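# Lift mug from peg and stand it upright

## Task

Remove the mug from its peg, place it on the table standing upright with the opening facing up, and release it.

## Robot and tools

Robot: two arms, left_arm and right_arm, each ending in a five-finger hand (right_arm has a right hand, left_arm a mirrored left hand). Bases in the scene frame: left_arm at (-0.015, +0.274, 0) m, right_arm at (+0.044, -0.330, 0) m, both facing roughly +x. A camera stand is fixed behind the arms. Loose objects may occasionally get a brief nudge from outside.

Scene frame: origin at table-top height, halfway between the nominal bases; +z up, +x out over the table, +y toward left_arm. Image left/right does not match arm names.

Hand point: a point fixed to the palm, 0.05 m in front of it and 0.15 m along the fingers from the wrist mount. Its +z runs along straight fingers, +y out of the palm, +x across the palm away from the thumb for the right hand (toward the thumb for the left hand). Straight fingers extend 0.06-0.07 m past the point and sit 0.06 m behind it along -y. A wrist bracket on the little-finger side can strike things.

Row layout (28 numbers, all in [-1, 1], both arms always included): left dx, dy, dz, rx, ry, rz, then left little, ring, middle, index, thumb_bend, thumb_turn, force_limit, speed; then the same 14 for the right arm. Pose numbers are an offset, not a pose: a displacement of the hand point from that arm's Hand target at the start of the call, along scene-frame axes, 1.0 = 0.6 m for dx/dy/dz and 1.0 = 180 degrees for rx/ry/rz (one rotation vector, turning about the Hand target's position). Every row counts from that same start, not from the row before; repeating an offset moves the arm further. All six zeros re-request the current Hand target. Finger and thumb numbers are absolute targets: +1 open/straight, -1 closed; thumb_turn -1 puts the thumb opposite the fingers, +1 beside the palm. force_limit maps -1..+1 to about 0..10 N at the fingertip (0..15 N for the two thumb motors). speed rises from near zero at -1 to full at +0.48 and above; use -0.94 or lower for a gentle close. No hand number means 'unchanged': to leave a hand alone, resend the eight numbers last executed for it; if none yet, send its hand_measured six values plus hand_force_limit and hand_speed.

Grip: with thumb turned in, the hand holds objects about 0.035-0.065 m thick, or a handle down to about 0.025 m. A motor only starts when its target changes by 0.002 or more. To squeeze harder, raise force_limit and send a target more closed than hand_measured; to loosen, send one more open.

Tools:
- execute_actions(actions, cameras): actions is a list of actions; each action is up to 15 rows, one per 1/30 s step, the last row held for remaining steps. Images appear only for an empty list or when cameras names them ("all" or camera names).
- move(target, speed, blend, blocking, cameras): target is one 28-number row or a list of up to 15 rows; each row's offsets count from the Hand targets at the move's start. speed in m/s, 0.002-4.3 (default 0.25; turning up to twice that in rad/s), one value or one per target. blend in metres rounds corners of a list (0 = stop at each). All paths finish together, run at least 0.5 s and are cut off at 10 s. Paths do not avoid obstacles or the other arm. blocking=false returns after about 0.5 s while the move continues.
- wait(seconds 0-10, cameras): lets time pass, arms holding.
- stop(cameras): brakes a running move.
- zoom_image(camera, region): camera is cam_high, cam_left_wrist or cam_right_wrist; region [x0, y0, x1, y1] pixels of the latest image (672x504), at most 504 on a side.
- show_instructions(): displays the reference images.
- finished_scene(scene=1): ends the scene for good.

Results: end_effector_position (m) and end_effector_quat_wxyz per hand point in the scene frame, possibly a few cm off. Hand target is the last commanded pose after clipping; orientation is clipped to within 40 degrees of the measured one per step. hand_measured, hand_stopped_by (moving, target, force, stalled, fault) and hand_load_n (fingertip force, positive pushing open) list six values in motor order. A dropped grip shows as hand_load_n near 0. Joint positions, velocities and torques follow; torques include gravity and noise. move adds a 'move:' line with the ending (done, off_target, moving, held, fault) and limits (paced = pose clipped, held = steps withheld). MOTOR HOT appears near 85 °C; at 100 °C the arm goes limp for 30-60 s.

Behaviour to expect: arms track loosely and often rest 1-3 cm (up to 5) low or short; resend the gap as an offset. A blocked arm keeps pushing until commanded back past its hand point. Avoid moving the hand point close to its own base (posture flips).

Avoid: dropping the mug or letting it fall off the table, releasing it while it moves, fast impacts with the peg or table, pressing the two hands together, overloading fingers with fast swings or twists, and long stretched or straining holds that overheat motors.

Each tool is called after "Emit:" in YAML: its name, and indented under it one key for each argument.

Reference images:

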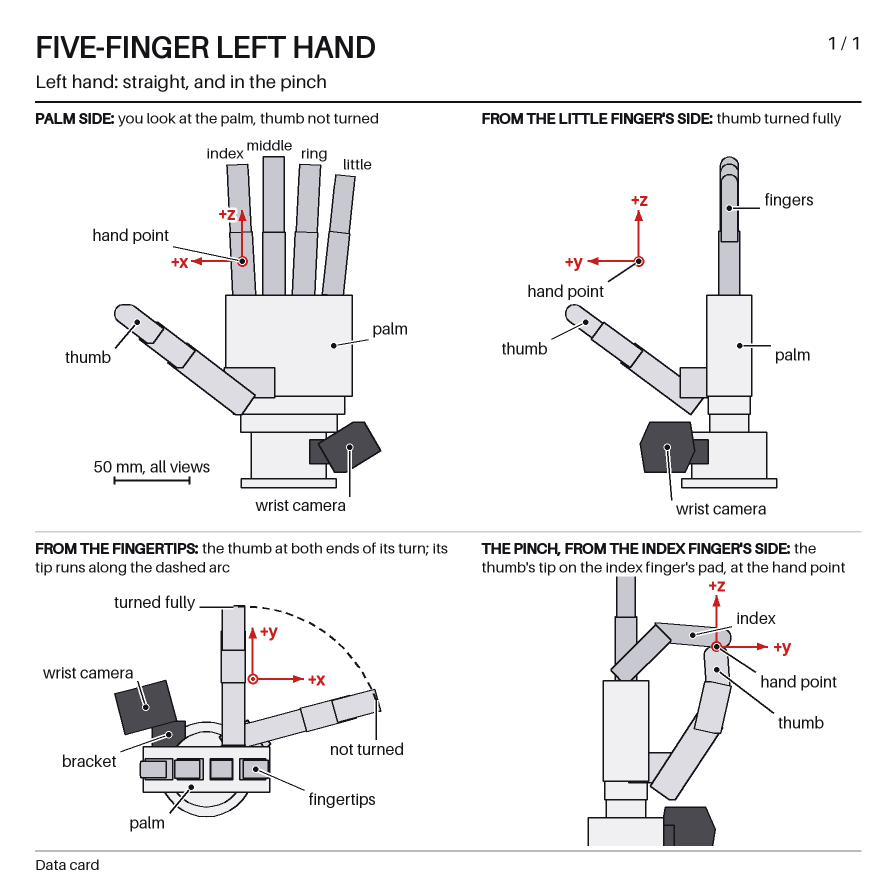

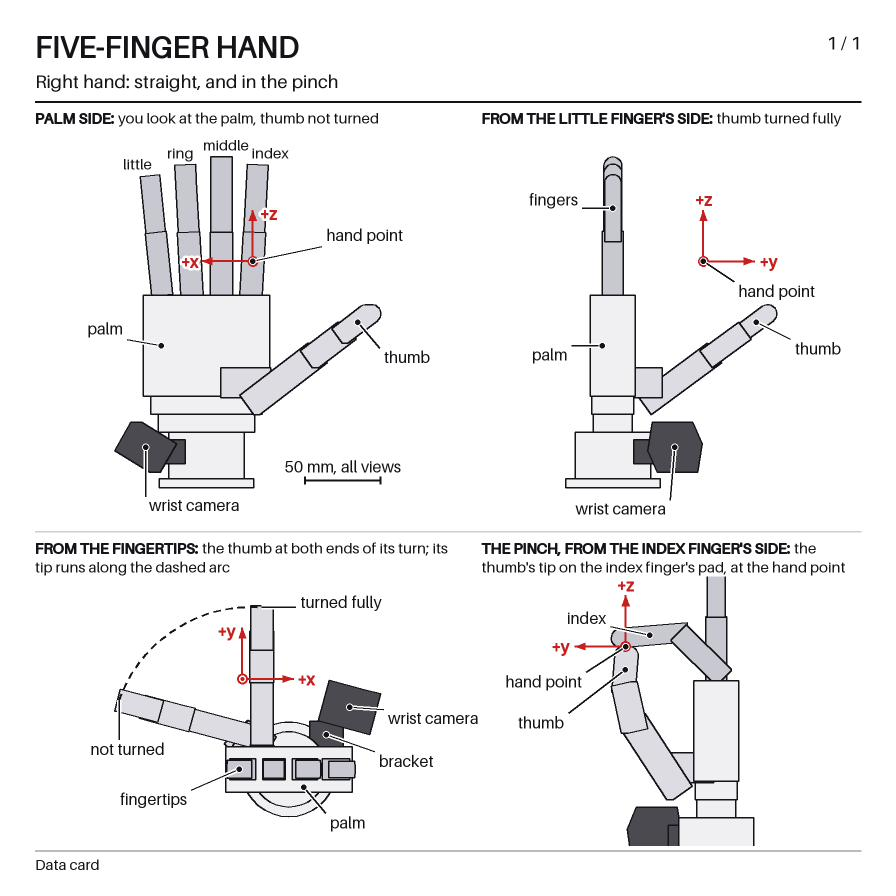

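## Session

Emit:
execute_actions:
  actions: []

Scene clock: 0.00 s.
left_arm: end_effector_position=(+0.4711, +0.3575, +0.2403) hand_measured=(+1.000, +1.000, +1.000, +1.000, +1.000, +1.000) hand_load_n=(+0.0, +0.0, +0.0, +0.0, +0.0, +0.0) hand_stopped_by=(target, target, target, target, target, target) hand_force_limit=0.00 hand_speed=-0.80 end_effector_quat_wxyz=(-0.171, +0.984, -0.008, +0.053) | right_arm: end_effector_position=(+0.3474, -0.4888, +0.1261) hand_measured=(+1.000, +1.000, +1.000, +1.000, +1.000, +1.000) hand_load_n=(+0.0, +0.0, +0.0, +0.0, +0.0, +0.0) hand_stopped_by=(target, target, target, target, target, target) hand_force_limit=0.00 hand_speed=-0.80 end_effector_quat_wxyz=(+0.414, -0.402, +0.787, -0.221)
Joint positions: left_arm=[0.184 1.458 1.451 -1.391 -0.318 -1.354] | right_arm=[-0.933 1.008 0.545 -0.375 -0.717 -0.022]
Joint velocities: within noise
Joint torques (N m): no reading
Motor temperatures (°C): left_arm=[28 27 23 24 27 24] | right_arm=[23 23 26 26 26 25]
Heat: left arm: hottest waist 28 °C; right arm: hottest elbow 26 °C.
Hand target: left_arm +0.4785, +0.3588, +0.2562; -0.175, +0.982, -0.005, +0.071 | right_arm +0.3517, -0.4948, +0.1341; +0.415, -0.404, +0.782, -0.229

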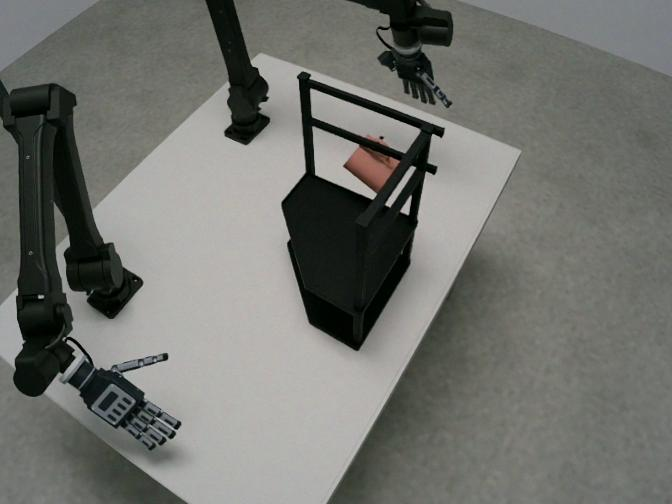

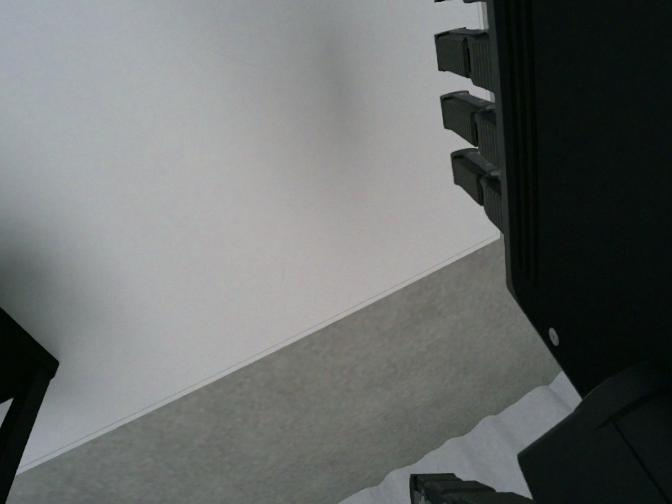

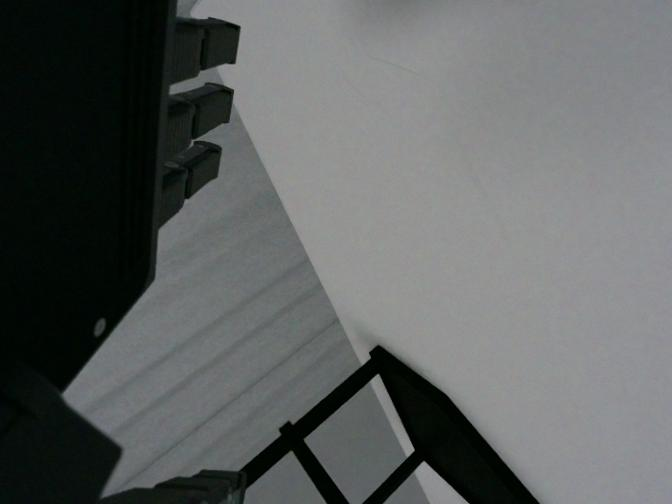

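Emit:
zoom_image:
  camera: "cam_high"
  region: [260, 50, 480, 215]

Emit:
zoom_image:
  camera: "cam_high"
  region: [260, 50, 500, 370]

Scaled by 2.291 from the camera's 672x504 image, which has a finer 960x720 frame.

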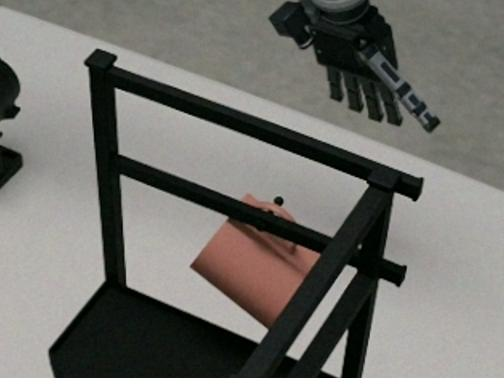

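Scaled by 1.575 from the camera's 672x504 image, which has a finer 960x720 frame.

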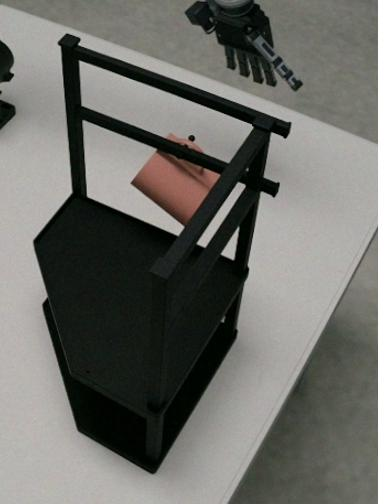

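Emit:
zoom_image:
  camera: "cam_high"
  region: [320, 0, 500, 135]

Emit:
zoom_image:
  camera: "cam_high"
  region: [0, 230, 252, 482]

Emit:
zoom_image:
  camera: "cam_high"
  region: [190, 40, 310, 160]

Scaled by 2.800 from the camera's 672x504 image, which has a finer 960x720 frame.

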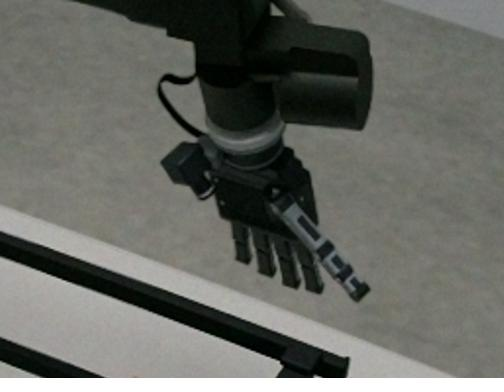

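Scaled by 2.000 from the camera's 672x504 image, which has a finer 960x720 frame.

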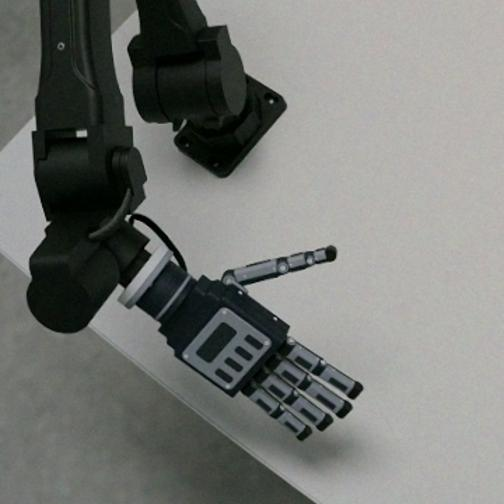

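Scaled by 4.200 from the camera's 672x504 image, which has a finer 960x720 frame.

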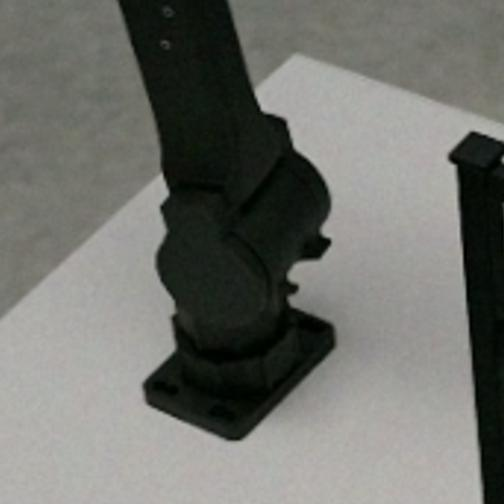

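Emit:
move:
  target: [-0.0475, 0.035, 0.173, -0.389, 0, 0, 1, 1, 1, 1, 1, 1, 0, -0.8, 0, 0, 0, 0, 0, 0, 1, 1, 1, 1, 1, 1, 0, -0.8]
  cameras: ["all"]

Scene clock: 115.53 s.
left_arm: end_effector_position=(+0.4569, +0.3802, +0.3472) hand_measured=(+1.000, +1.000, +1.000, +1.000, +1.000, +1.000) hand_load_n=(+0.0, +0.0, +0.0, +0.0, +0.0, +0.0) hand_stopped_by=(target, target, target, target, target, target) hand_force_limit=0.00 hand_speed=-0.80 end_effector_quat_wxyz=(+0.383, +0.905, +0.095, +0.158) | right_arm: end_effector_position=(+0.3474, -0.4888, +0.1261) hand_measured=(+1.000, +1.000, +1.000, +1.000, +1.000, +1.000) hand_load_n=(+0.0, +0.0, +0.0, +0.0, +0.0, +0.0) hand_stopped_by=(target, target, target, target, target, target) hand_force_limit=0.00 hand_speed=-0.80 end_effector_quat_wxyz=(+0.414, -0.402, +0.787, -0.221)
Joint positions: left_arm=[0.636 1.561 1.53 -1.686 0.844 -1.088] | right_arm=[-0.933 1.008 0.545 -0.375 -0.717 -0.022]
Joint torques (N m): left_arm=[0.44 -16.26 8.16 -0.35 0.96 0.22] | right_arm=[-0.5 -4.25 10.04 1.43 -0.53 -0.01]
Motor temperatures (°C): left_arm=[28 29 32 24 26 24] | right_arm=[23 24 35 26 26 25]
Heat: left arm: hottest elbow 32 °C; right arm: hottest elbow 35 °C.
Hand target: left_arm +0.4500, +0.3799, +0.3601; +0.420, +0.905, +0.037, +0.061 | right_arm +0.3517, -0.4948, +0.1341; +0.415, -0.404, +0.782, -0.229
Off the commanded pose: left_arm 0.015 m, 14 deg | right_arm 0.011 m, 1 deg.
joint sent to its limit (left arm) — joint 4 (wrist pitch), lower limit. The joint targets are off in orientation, not in position.
move: off_target (left_arm, right_arm)

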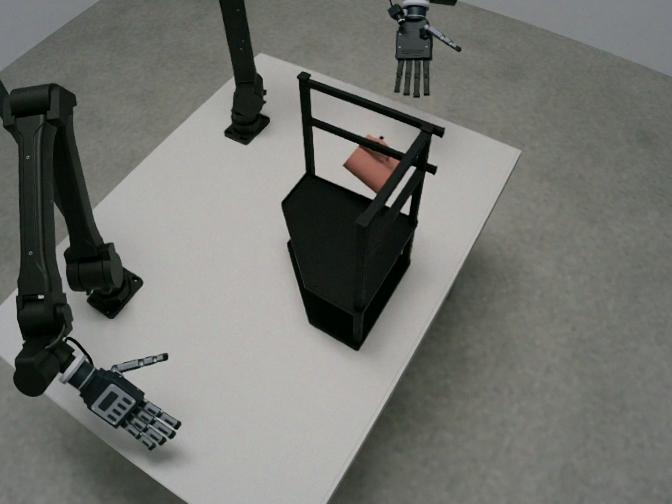

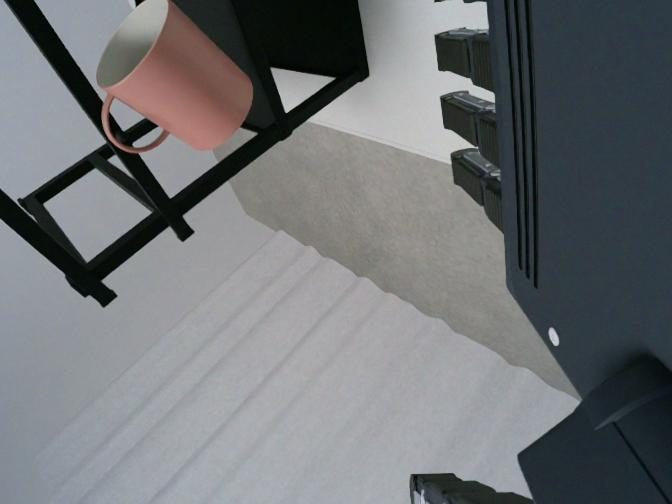

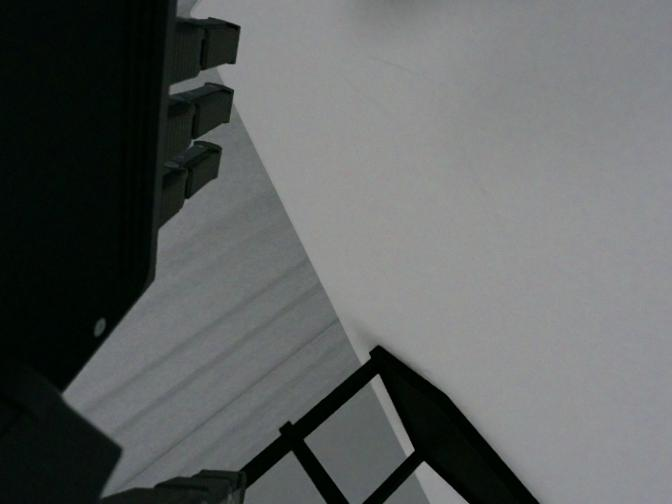

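Emit:
zoom_image:
  camera: "cam_left_wrist"
  region: [0, 0, 380, 320]

Scaled by 1.326 from the camera's 672x504 image, which has a finer 960x720 frame.

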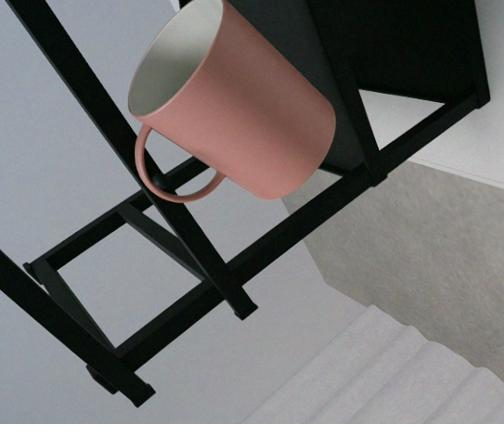

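Emit:
zoom_image:
  camera: "cam_left_wrist"
  region: [70, 60, 210, 165]

Emit:
zoom_image:
  camera: "cam_high"
  region: [335, 120, 435, 210]

Scaled by 3.600 from the camera's 672x504 image, which has a finer 960x720 frame.

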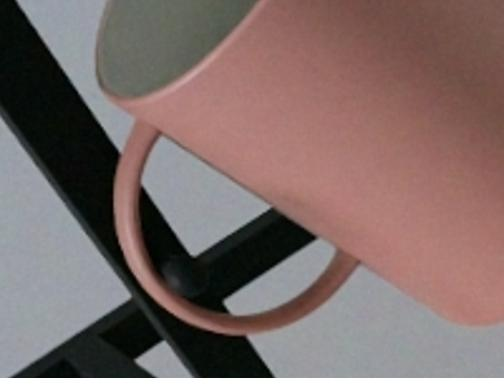

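Scaled by 5.040 from the camera's 672x504 image, which has a finer 960x720 frame.

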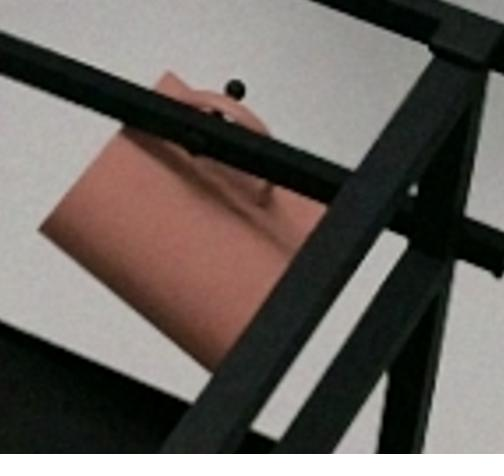

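Emit:
move:
  target: [0.083, -0.117, 0.0, 0, 0, -0.1, 1, 1, 1, 1, 1, 1, 0, -0.8, 0, 0, 0, 0, 0, 0, 1, 1, 1, 1, 1, 1, 0, -0.8]
  cameras: ["all"]

Scene clock: 245.50 s.
left_arm: end_effector_position=(+0.4916, +0.3076, +0.3466) hand_measured=(+1.000, +1.000, +1.000, +1.000, +1.000, +1.000) hand_load_n=(+0.0, +0.0, +0.0, +0.0, +0.0, +0.0) hand_stopped_by=(target, target, target, target, target, target) hand_force_limit=0.00 hand_speed=-0.80 end_effector_quat_wxyz=(+0.388, +0.911, -0.011, +0.139) | right_arm: end_effector_position=(+0.3474, -0.4888, +0.1261) hand_measured=(+1.000, +1.000, +1.000, +1.000, +1.000, +1.000) hand_load_n=(+0.0, +0.0, +0.0, +0.0, -0.5, +0.0) hand_stopped_by=(target, target, target, target, target, target) hand_force_limit=0.00 hand_speed=-0.80 end_effector_quat_wxyz=(+0.414, -0.402, +0.787, -0.221)
Joint positions: left_arm=[0.46 1.634 1.617 -1.686 0.842 -1.038] | right_arm=[-0.933 1.008 0.545 -0.375 -0.717 -0.022]
Joint torques (N m): left_arm=[-0.56 -14.33 12.21 -0.34 0.62 0.29] | right_arm=[-0.62 -4.42 10.06 1.48 -0.53 0]
Heat: left arm: hottest shoulder 31 °C; right arm: hottest elbow 36 °C.
Hand target: left_arm +0.4998, +0.3096, +0.3602; +0.425, +0.899, -0.105, -0.005 | right_arm +0.3517, -0.4948, +0.1341; +0.415, -0.404, +0.782, -0.229
Off the commanded pose: left_arm 0.016 m, 20 deg | right_arm 0.011 m, 1 deg.
joint sent to its limit (left arm) — joint 4 (wrist pitch), lower limit. The joint targets are off in orientation, not in position.
move: off_target (left_arm, right_arm)

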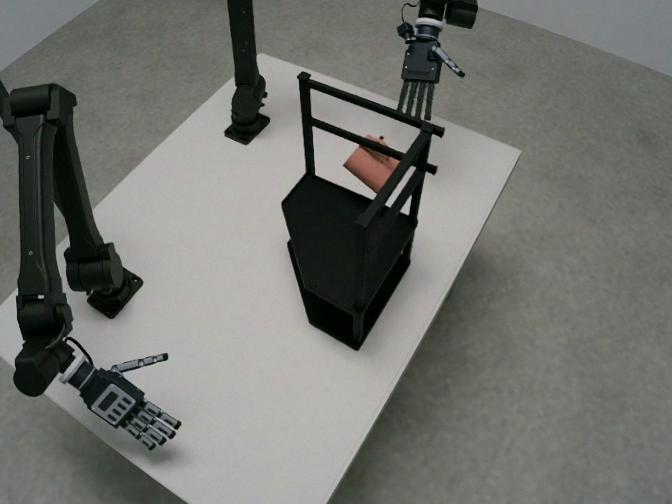

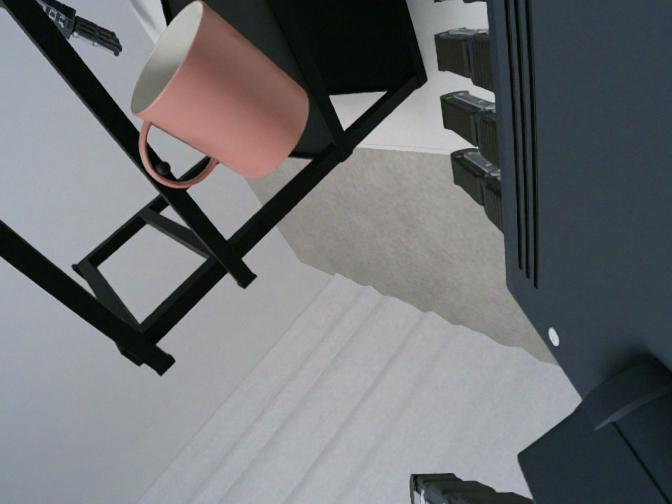

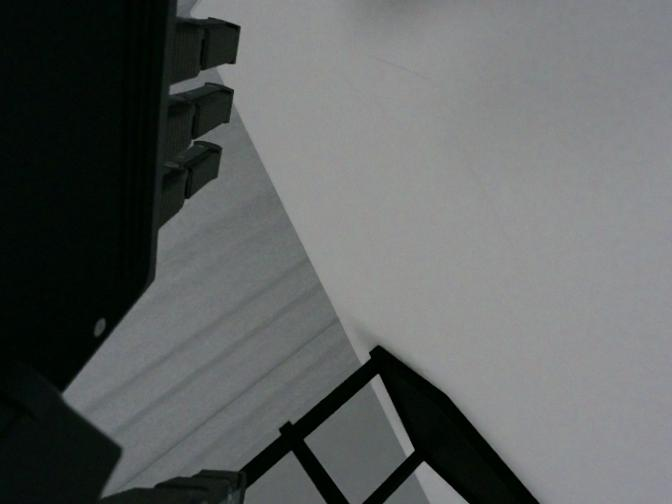

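Emit:
zoom_image:
  camera: "cam_left_wrist"
  region: [100, 0, 340, 200]

Scaled by 2.100 from the camera's 672x504 image, which has a finer 960x720 frame.

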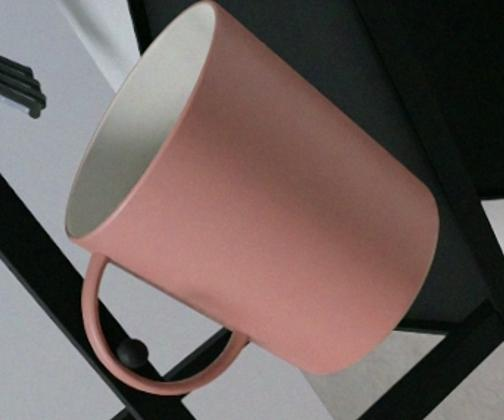

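Emit:
move:
  target:
    - [-0.2163, 0.034, 0.0163, 0.2094, -0.339, 0.2204, -1, -1, -1, -1, 1, -1, 0, -0.4, 0, 0, 0, 0, 0, 0, 1, 1, 1, 1, 1, 1, 0, -0.8]
    - [-0.1663, -0.1577, -0.0587, 0.2094, -0.339, 0.2204, -1, -1, -1, -1, 1, -1, 0, -0.4, 0, 0, 0, 0, 0, 0, 1, 1, 1, 1, 1, 1, 0, -0.8]
  blend: [0.04, 0]
  cameras: ["all"]

Scene clock: 317.47 s.
left_arm: end_effector_position=(+0.3955, +0.2175, +0.3205) hand_measured=(-1.000, -1.000, -1.000, -1.000, +1.000, -1.000) hand_load_n=(+0.0, +0.0, +0.0, +0.0, +0.0, +0.0) hand_stopped_by=(target, target, target, target, target, target) hand_force_limit=0.00 hand_speed=-0.40 end_effector_quat_wxyz=(-0.005, +0.847, -0.004, +0.532) | right_arm: end_effector_position=(+0.3474, -0.4888, +0.1261) hand_measured=(+1.000, +1.000, +1.000, +1.000, +1.000, +1.000) hand_load_n=(+0.0, +0.0, +0.0, +0.0, +0.0, +0.0) hand_stopped_by=(target, target, target, target, target, target) hand_force_limit=0.00 hand_speed=-0.80 end_effector_quat_wxyz=(+0.414, -0.402, +0.787, -0.221)
Joint positions: left_arm=[0.025 0.694 0.655 -0.41 0.008 -1.553] | right_arm=[-0.933 1.008 0.545 -0.375 -0.717 -0.022]
Joint torques (N m): left_arm=[-0.91 -1.79 9.98 2.3 -0.13 -0.11] | right_arm=[-0.44 -4.37 10.11 1.55 -0.55 0]
Heat: left arm: hottest elbow 36 °C; right arm: hottest elbow 36 °C.
Hand target: left_arm +0.4000, +0.2149, +0.3250; +0.000, +0.843, +0.000, +0.538 | right_arm +0.3517, -0.4948, +0.1341; +0.415, -0.404, +0.782, -0.229
Off the commanded pose: left_arm 0.007 m, 1 deg | right_arm 0.011 m, 1 deg.
move: off_target (right_arm)

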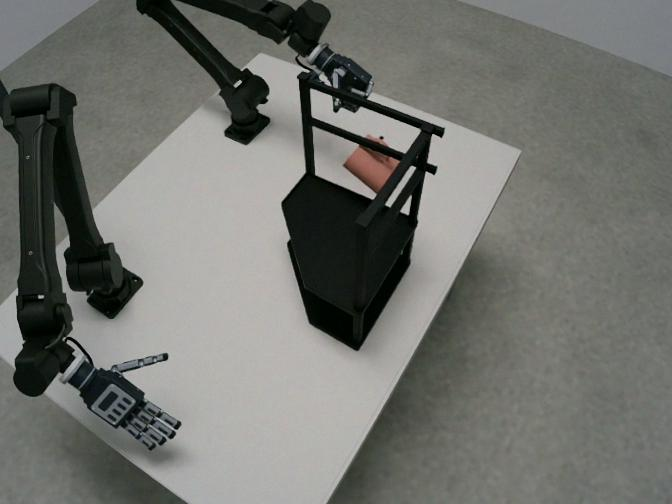

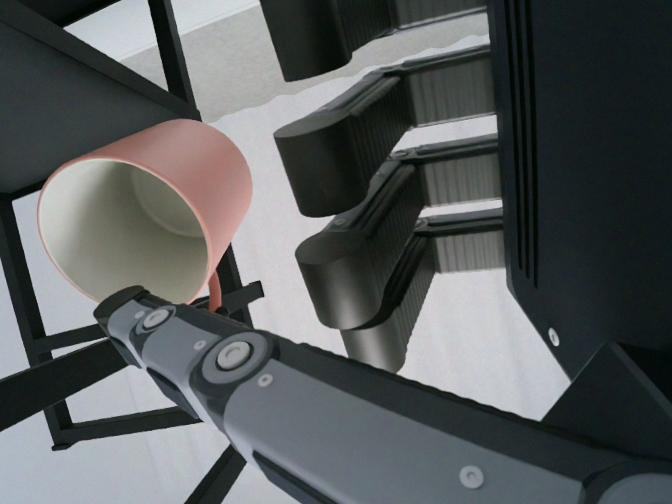

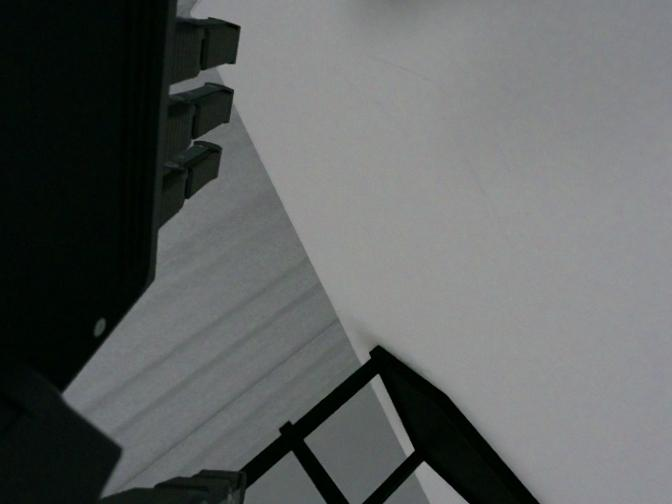

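Emit:
zoom_image:
  camera: "cam_left_wrist"
  region: [0, 90, 300, 390]

Scaled by 1.680 from the camera's 672x504 image, which has a finer 960x720 frame.

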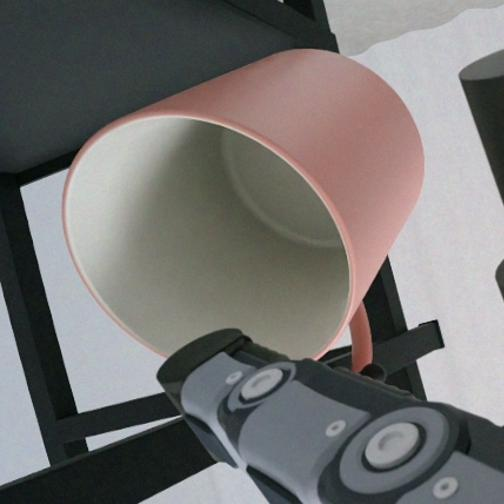

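Emit:
move:
  target: [0.0557, 0, -0.038, 0, 0, 0, -1, -1, -1, -1, 1, -1, 0, -0.4, 0, 0, 0, 0, 0, 0, 1, 1, 1, 1, 1, 1, 0, -0.8]
  speed: 0.12
  cameras: ["cam_high", "cam_left_wrist"]

Scene clock: 423.20 s.
left_arm: end_effector_position=(+0.4293, +0.2181, +0.2957) hand_measured=(-1.000, -1.000, -1.000, -1.000, +1.000, -1.000) hand_load_n=(+0.0, +0.0, +0.0, +0.0, +0.0, +0.0) hand_stopped_by=(target, target, target, target, target, target) hand_force_limit=0.00 hand_speed=-0.40 end_effector_quat_wxyz=(-0.005, +0.848, -0.003, +0.530) | right_arm: end_effector_position=(+0.3474, -0.4888, +0.1261) hand_measured=(+1.000, +1.000, +1.000, +1.000, +1.000, +1.000) hand_load_n=(+0.0, +0.0, +0.0, +0.0, +0.0, -0.5) hand_stopped_by=(target, target, target, target, target, target) hand_force_limit=0.00 hand_speed=-0.80 end_effector_quat_wxyz=(+0.414, -0.402, +0.787, -0.221)
Joint positions: left_arm=[0.025 0.823 0.644 -0.275 0.007 -1.554] | right_arm=[-0.933 1.008 0.545 -0.375 -0.717 -0.022]
Joint torques (N m): left_arm=[-1.03 -3.66 9.96 2.26 -0.12 -0.12] | right_arm=[-0.73 -4.54 10.04 1.46 -0.53 -0.01]
Heat: left arm: hottest elbow 33 °C; right arm: hottest elbow 37 °C.
Hand target: left_arm +0.4334, +0.2150, +0.3022; +0.000, +0.843, +0.000, +0.538 | right_arm +0.3517, -0.4948, +0.1341; +0.415, -0.404, +0.782, -0.229
Off the commanded pose: left_arm 0.008 m, 1 deg | right_arm 0.011 m, 1 deg.
move: off_target (right_arm)
Images, in order (width x height): cam_high 672x504, cam_left_wrist 672x504.

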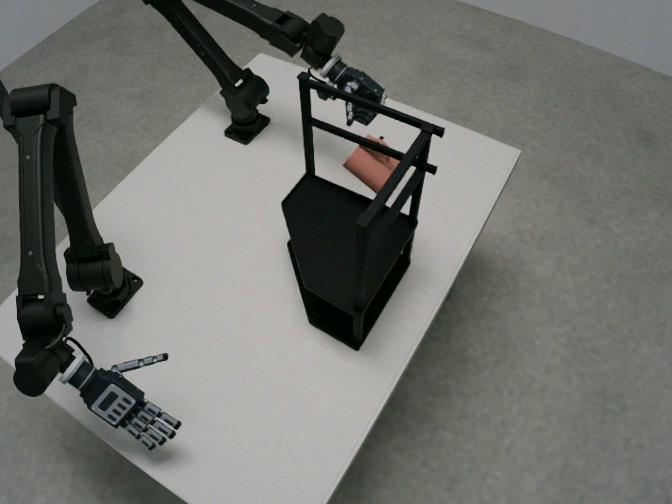

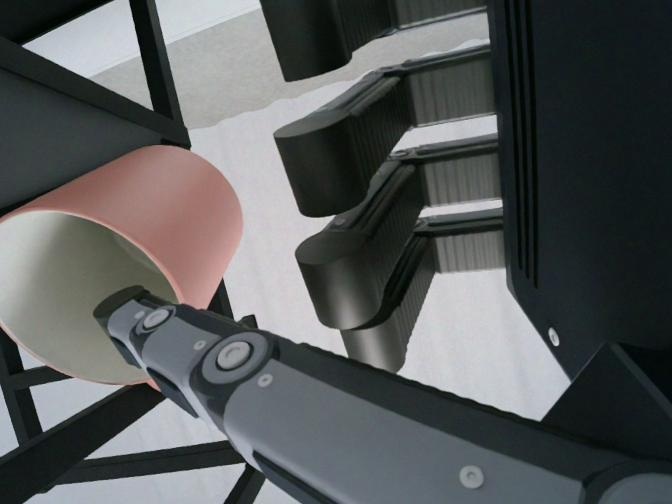

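Emit:
move:
  target: [0, -0.0733, 0, 0, 0, 0, -1, -1, -1, -1, 1, -1, 0, -0.4, 0, 0, 0, 0, 0, 0, 1, 1, 1, 1, 1, 1, 0, -0.8]
  speed: 0.1
  cameras: ["cam_high", "cam_left_wrist"]

Scene clock: 433.70 s.
left_arm: end_effector_position=(+0.4278, +0.1745, +0.2925) hand_measured=(-1.000, -1.000, -1.000, -1.000, +1.000, -1.000) hand_load_n=(+0.0, +0.0, +0.0, +0.0, +0.0, -0.5) hand_stopped_by=(target, target, target, target, target, target) hand_force_limit=0.00 hand_speed=-0.40 end_effector_quat_wxyz=(-0.007, +0.849, -0.005, +0.528) | right_arm: end_effector_position=(+0.3474, -0.4888, +0.1261) hand_measured=(+1.000, +1.000, +1.000, +1.000, +1.000, +1.000) hand_load_n=(+0.0, +0.0, +0.0, +0.0, +0.0, +0.0) hand_stopped_by=(target, target, target, target, target, target) hand_force_limit=0.00 hand_speed=-0.80 end_effector_quat_wxyz=(+0.414, -0.402, +0.787, -0.221)
Joint positions: left_arm=[-0.144 0.832 0.644 -0.275 -0.145 -1.624] | right_arm=[-0.933 1.008 0.545 -0.375 -0.717 -0.022]
Joint torques (N m): left_arm=[-0.85 -3.49 10.47 2.33 -0.19 -0.12] | right_arm=[-0.62 -4.07 10.04 1.48 -0.55 0.01]
Heat: left arm: hottest elbow 34 °C; right arm: hottest elbow 37 °C.
Hand target: left_arm +0.4334, +0.1711, +0.3022; +0.000, +0.843, +0.000, +0.538 | right_arm +0.3517, -0.4948, +0.1341; +0.415, -0.404, +0.782, -0.229
Off the commanded pose: left_arm 0.012 m, 2 deg | right_arm 0.011 m, 1 deg.
move: off_target (left_arm, right_arm)
Images, in order (width x height): cam_high 672x504, cam_left_wrist 672x504.

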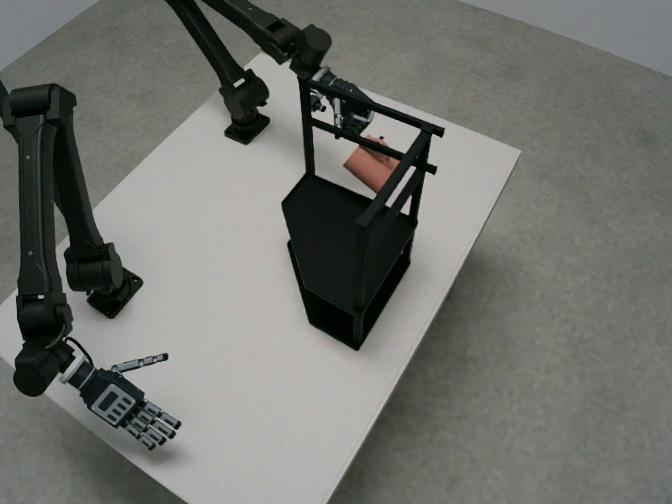

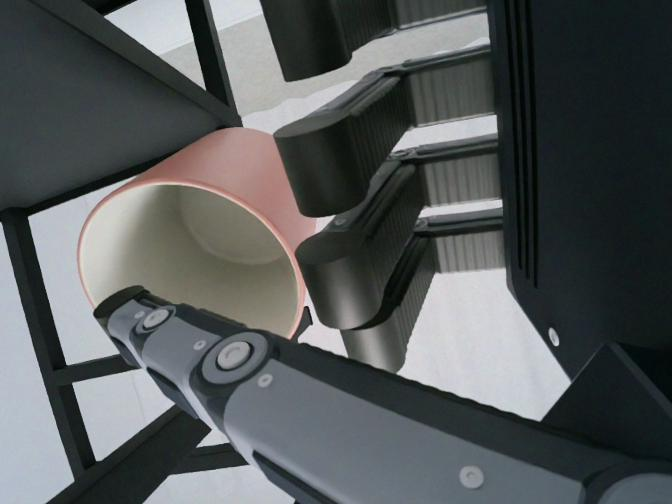

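Emit:
move:
  target: [0.0675, 0, -0.032, 0, 0, 0, -1, -1, -1, -1, 1, -1, 0, -0.4, 0, 0, 0, 0, 0, 0, 1, 1, 1, 1, 1, 1, 0, -0.8]
  speed: 0.08
  cameras: ["cam_high", "cam_left_wrist"]

Scene clock: 452.97 s.
left_arm: end_effector_position=(+0.4607, +0.1688, +0.2584) hand_measured=(-1.000, -1.000, -1.000, -1.000, +1.000, -1.000) hand_load_n=(-0.5, +0.0, +0.0, +0.5, +0.0, -0.5) hand_stopped_by=(target, target, target, target, target, target) hand_force_limit=0.00 hand_speed=-0.40 end_effector_quat_wxyz=(-0.004, +0.856, -0.007, +0.518) | right_arm: end_effector_position=(+0.3474, -0.4888, +0.1261) hand_measured=(+1.000, +1.000, +1.000, +1.000, +1.000, +1.000) hand_load_n=(+0.0, +0.0, +0.0, +0.0, +0.0, +0.0) hand_stopped_by=(target, target, target, target, target, target) hand_force_limit=0.00 hand_speed=-0.80 end_effector_quat_wxyz=(+0.414, -0.402, +0.787, -0.221)
Joint positions: left_arm=[-0.14 0.981 0.644 -0.15 -0.133 -1.625] | right_arm=[-0.933 1.008 0.545 -0.375 -0.717 -0.022]
Joint torques (N m): left_arm=[0.56 -5.42 12.1 2.28 0.12 -0.01] | right_arm=[-0.79 -4.07 10.1 1.48 -0.52 0.01]
Heat: left arm: hottest elbow 35 °C; right arm: hottest elbow 37 °C.
Hand target: left_arm +0.4739, +0.1711, +0.2831; +0.000, +0.843, +0.000, +0.538 | right_arm +0.3517, -0.4948, +0.1341; +0.415, -0.404, +0.782, -0.229
Off the commanded pose: left_arm 0.028 m, 3 deg | right_arm 0.011 m, 1 deg.
move: off_target (left_arm, right_arm)
Images, in order (width x height): cam_high 672x504, cam_left_wrist 672x504.

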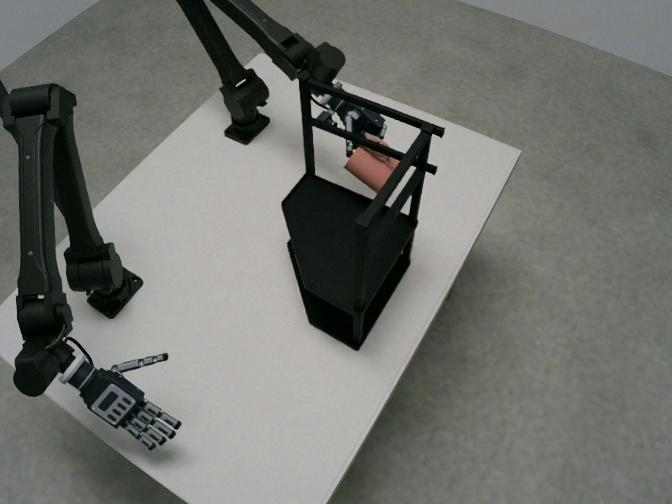

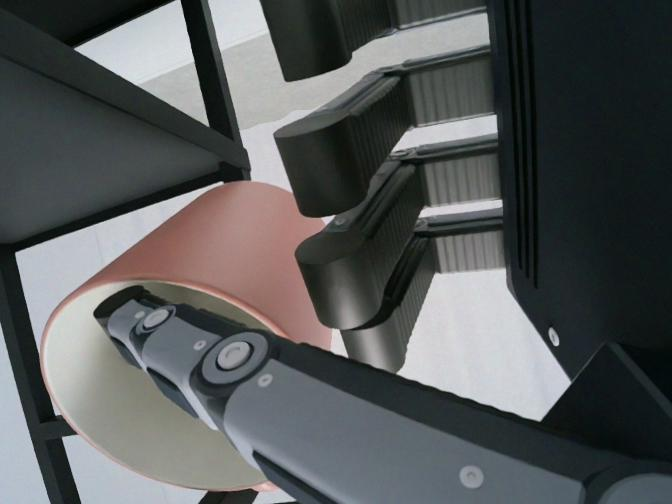

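Emit:
move:
  target: [0.0133, 0.0133, 0.0333, 0, 0, 0, -1, -1, -1, -1, 1, -1, 0, -0.4, 0, 0, 0, 0, 0, 0, 1, 1, 1, 1, 1, 1, 0, -0.8]
  speed: 0.06
  cameras: ["cam_high", "cam_left_wrist"]

Scene clock: 473.90 s.
left_arm: end_effector_position=(+0.4671, +0.1773, +0.2734) hand_measured=(-1.000, -1.000, -1.000, -1.000, +1.000, -1.000) hand_load_n=(+0.0, +0.0, +0.0, +0.0, +0.0, +0.0) hand_stopped_by=(target, target, target, target, target, target) hand_force_limit=0.00 hand_speed=-0.40 end_effector_quat_wxyz=(+0.000, +0.853, -0.001, +0.521) | right_arm: end_effector_position=(+0.3474, -0.4888, +0.1261) hand_measured=(+1.000, +1.000, +1.000, +1.000, +1.000, +1.000) hand_load_n=(+0.0, +0.0, +0.0, +0.0, -0.5, +0.0) hand_stopped_by=(target, target, target, target, target, target) hand_force_limit=0.00 hand_speed=-0.80 end_effector_quat_wxyz=(+0.414, -0.402, +0.787, -0.221)
Joint positions: left_arm=[-0.111 0.981 0.678 -0.174 -0.108 -1.625] | right_arm=[-0.933 1.008 0.545 -0.375 -0.717 -0.022]
Joint torques (N m): left_arm=[0.56 -5.25 13.78 1.37 0.17 0.12] | right_arm=[-0.44 -4.19 9.95 1.52 -0.55 0.01]
Heat: left arm: hottest elbow 36 °C; right arm: hottest elbow 37 °C.
Hand target: left_arm +0.4819, +0.1791, +0.3030; -0.001, +0.843, +0.000, +0.538 | right_arm +0.3517, -0.4948, +0.1341; +0.415, -0.404, +0.782, -0.229
Off the commanded pose: left_arm 0.033 m, 2 deg | right_arm 0.011 m, 1 deg.
move: off_target (left_arm, right_arm)
Images, in order (width x height): cam_high 672x504, cam_left_wrist 672x504.

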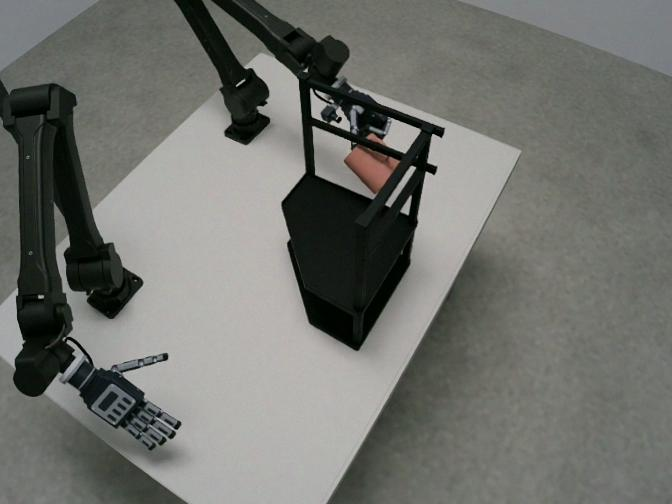

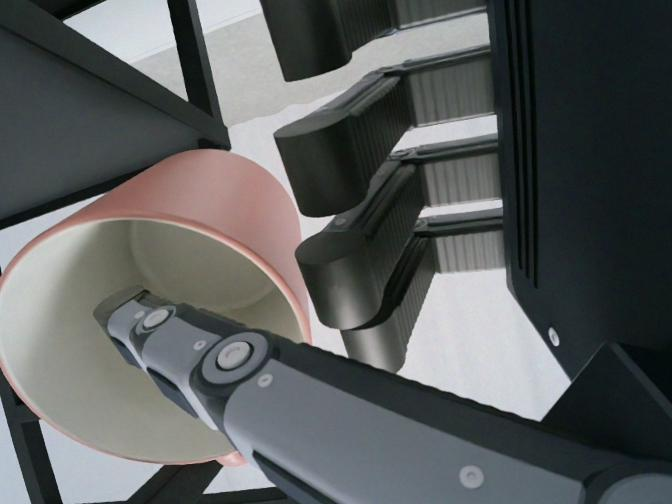

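Emit:
execute_actions:
  actions:
    - [[0,0,0,0,0,0,-1,-1,-1,-1,0.4,-1,-0.3,-0.5,0,0,0,0,0,0,1,1,1,1,1,1,0,-0.8]]
  cameras: ["cam_left_wrist"]

Scene clock: 481.00 s.
left_arm: end_effector_position=(+0.4672, +0.1769, +0.2739) hand_measured=(-1.000, -1.000, -1.000, -1.000, +0.484, -1.000) hand_load_n=(+0.0, +0.0, -0.5, +0.0, +6.0, +2.0) hand_stopped_by=(target, target, target, target, force, target) hand_force_limit=-0.30 hand_speed=-0.50 end_effector_quat_wxyz=(+0.001, +0.853, -0.001, +0.521) | right_arm: end_effector_position=(+0.3474, -0.4888, +0.1261) hand_measured=(+1.000, +1.000, +1.000, +1.000, +1.000, +1.000) hand_load_n=(+0.0, +0.0, +0.0, +0.0, +0.0, +0.0) hand_stopped_by=(target, target, target, target, target, target) hand_force_limit=0.00 hand_speed=-0.80 end_effector_quat_wxyz=(+0.414, -0.402, +0.787, -0.221)
Joint positions: left_arm=[-0.111 0.981 0.679 -0.174 -0.106 -1.625] | right_arm=[-0.933 1.008 0.545 -0.375 -0.717 -0.022]
Joint torques (N m): left_arm=[0.62 -5.25 13.76 1.37 0.11 0.13] | right_arm=[-0.56 -4.13 10.04 1.5 -0.54 0]
Motor temperatures (°C): left_arm=[27 27 37 23 26 23] | right_arm=[23 24 37 25 26 25]
Heat: left arm: hottest elbow 37 °C; right arm: hottest elbow 37 °C.
Hand target: left_arm +0.4819, +0.1790, +0.3031; +0.000, +0.843, +0.000, +0.538 | right_arm +0.3517, -0.4948, +0.1341; +0.415, -0.404, +0.782, -0.229
Off the commanded pose: left_arm 0.033 m, 2 deg | right_arm 0.011 m, 1 deg.
Step readings (end_effector_position of left_arm | right_arm):
0: (+0.4671, +0.1773, +0.2734) | (+0.3474, -0.4888, +0.1261)
1: (+0.4671, +0.1773, +0.2734) | (+0.3474, -0.4888, +0.1261)
2: (+0.4671, +0.1773, +0.2734) | (+0.3474, -0.4888, +0.1261)
4: (+0.4671, +0.1772, +0.2734) | (+0.3474, -0.4888, +0.1261)
8: (+0.4671, +0.1772, +0.2734) | (+0.3474, -0.4888, +0.1261)
15: (+0.4671, +0.1772, +0.2734) | (+0.3474, -0.4888, +0.1261)
Images, in order (width x height): cam_left_wrist 672x504.

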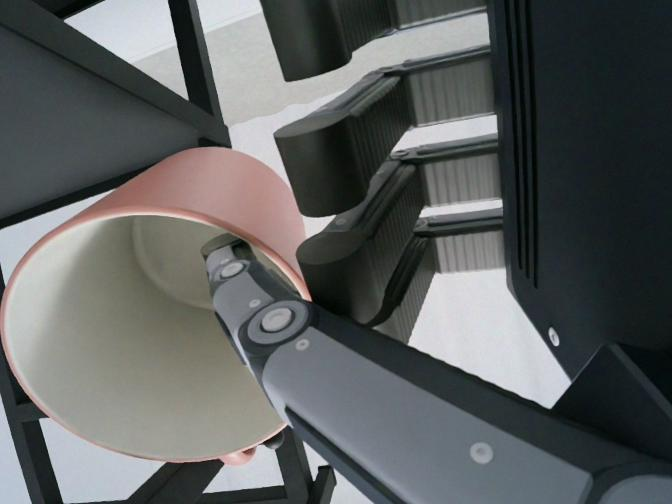

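Emit:
zoom_image:
  camera: "cam_left_wrist"
  region: [150, 130, 450, 480]

Emit:
execute_actions:
  actions: []
  cameras: ["cam_high"]

Emit:
zoom_image:
  camera: "cam_high"
  region: [300, 80, 440, 210]

Scaled by 1.440 from the camera's 672x504 image, which has a finer 960x720 frame.

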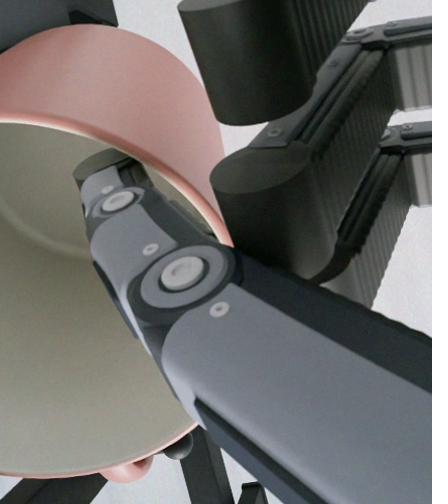

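Scene clock: 486.23 s.
left_arm: end_effector_position=(+0.4672, +0.1769, +0.2739) hand_measured=(-1.000, -1.000, -1.000, -1.000, +0.484, -1.000) hand_load_n=(+0.0, +0.0, -0.5, +0.0, +6.0, +1.5) hand_stopped_by=(target, target, target, target, force, target) hand_force_limit=-0.30 hand_speed=-0.50 end_effector_quat_wxyz=(+0.001, +0.853, -0.001, +0.521) | right_arm: end_effector_position=(+0.3474, -0.4888, +0.1261) hand_measured=(+1.000, +1.000, +1.000, +1.000, +1.000, +1.000) hand_load_n=(+0.0, +0.0, +0.0, +0.0, +0.0, -0.5) hand_stopped_by=(target, target, target, target, target, target) hand_force_limit=0.00 hand_speed=-0.80 end_effector_quat_wxyz=(+0.414, -0.402, +0.787, -0.221)
Joint positions: left_arm=[-0.111 0.981 0.679 -0.174 -0.106 -1.625] | right_arm=[-0.933 1.008 0.545 -0.375 -0.717 -0.022]
Joint velocities: within noise
Joint torques (N m): left_arm=[0.56 -5.3 13.74 1.39 0.11 0.12] | right_arm=[-0.73 -4.48 10.09 1.44 -0.53 0.01]
Motor temperatures (°C): left_arm=[27 27 38 23 26 23] | right_arm=[23 24 37 25 26 25]
Heat: left arm: hottest elbow 38 °C; right arm: hottest elbow 37 °C.
Hand target: left_arm +0.4819, +0.1790, +0.3031; +0.000, +0.843, +0.000, +0.538 | right_arm +0.3517, -0.4948, +0.1341; +0.415, -0.404, +0.782, -0.229
Off the commanded pose: left_arm 0.033 m, 2 deg | right_arm 0.011 m, 1 deg.
Images, in order (width x height): cam_high 672x504.

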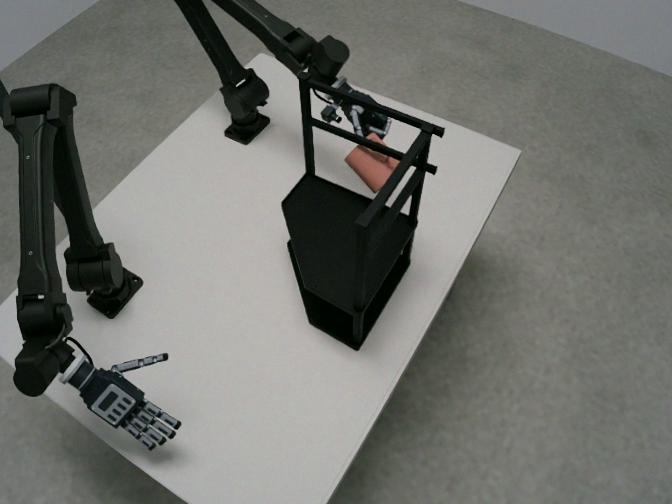

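Scaled by 3.600 from the camera's 672x504 image, which has a finer 960x720 frame.

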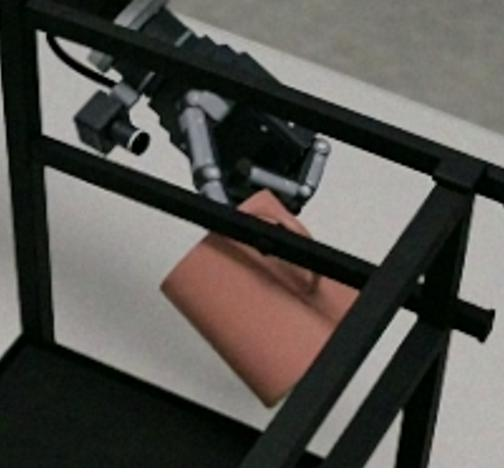

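Emit:
move:
  target: [-0.0183, 0.005, 0.0092, 0, 0, 0, -1, -1, -1, -1, 0.85, -1, -0.3, -0.5, 0, 0, 0, 0, 0, 0, 1, 1, 1, 1, 1, 1, 0, -0.8]
  speed: 0.05
  cameras: ["cam_left_wrist"]

Scene clock: 504.07 s.
left_arm: end_effector_position=(+0.4625, +0.1791, +0.2724) hand_measured=(-1.000, -1.000, -1.000, -1.000, +0.850, -1.000) hand_load_n=(+0.5, +0.0, +0.0, +0.0, +0.0, -0.5) hand_stopped_by=(target, target, target, target, target, target) hand_force_limit=-0.30 hand_speed=-0.50 end_effector_quat_wxyz=(+0.000, +0.858, -0.001, +0.514) | right_arm: end_effector_position=(+0.3474, -0.4888, +0.1261) hand_measured=(+1.000, +1.000, +1.000, +1.000, +1.000, +1.000) hand_load_n=(+0.0, +0.0, +0.0, +0.0, +0.0, +0.0) hand_stopped_by=(target, target, target, target, target, target) hand_force_limit=0.00 hand_speed=-0.80 end_effector_quat_wxyz=(+0.414, -0.402, +0.787, -0.221)
Joint positions: left_arm=[-0.106 0.967 0.679 -0.205 -0.103 -1.625] | right_arm=[-0.933 1.008 0.545 -0.375 -0.717 -0.022]
Joint torques (N m): left_arm=[0.56 -7.18 13.18 1.32 0.18 0.15] | right_arm=[-0.62 -4.31 10.07 1.48 -0.53 -0.03]
Heat: left arm: hottest elbow 41 °C; right arm: hottest elbow 37 °C.
Hand target: left_arm +0.4710, +0.1820, +0.3085; +0.000, +0.843, +0.000, +0.538 | right_arm +0.3517, -0.4948, +0.1341; +0.415, -0.404, +0.782, -0.229
Off the commanded pose: left_arm 0.037 m, 3 deg | right_arm 0.011 m, 1 deg.
move: off_target (left_arm, right_arm)
Images, in order (width x height): cam_left_wrist 672x504.

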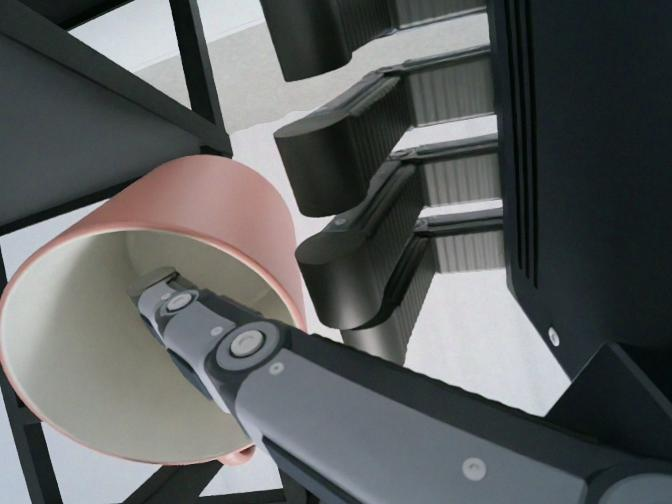

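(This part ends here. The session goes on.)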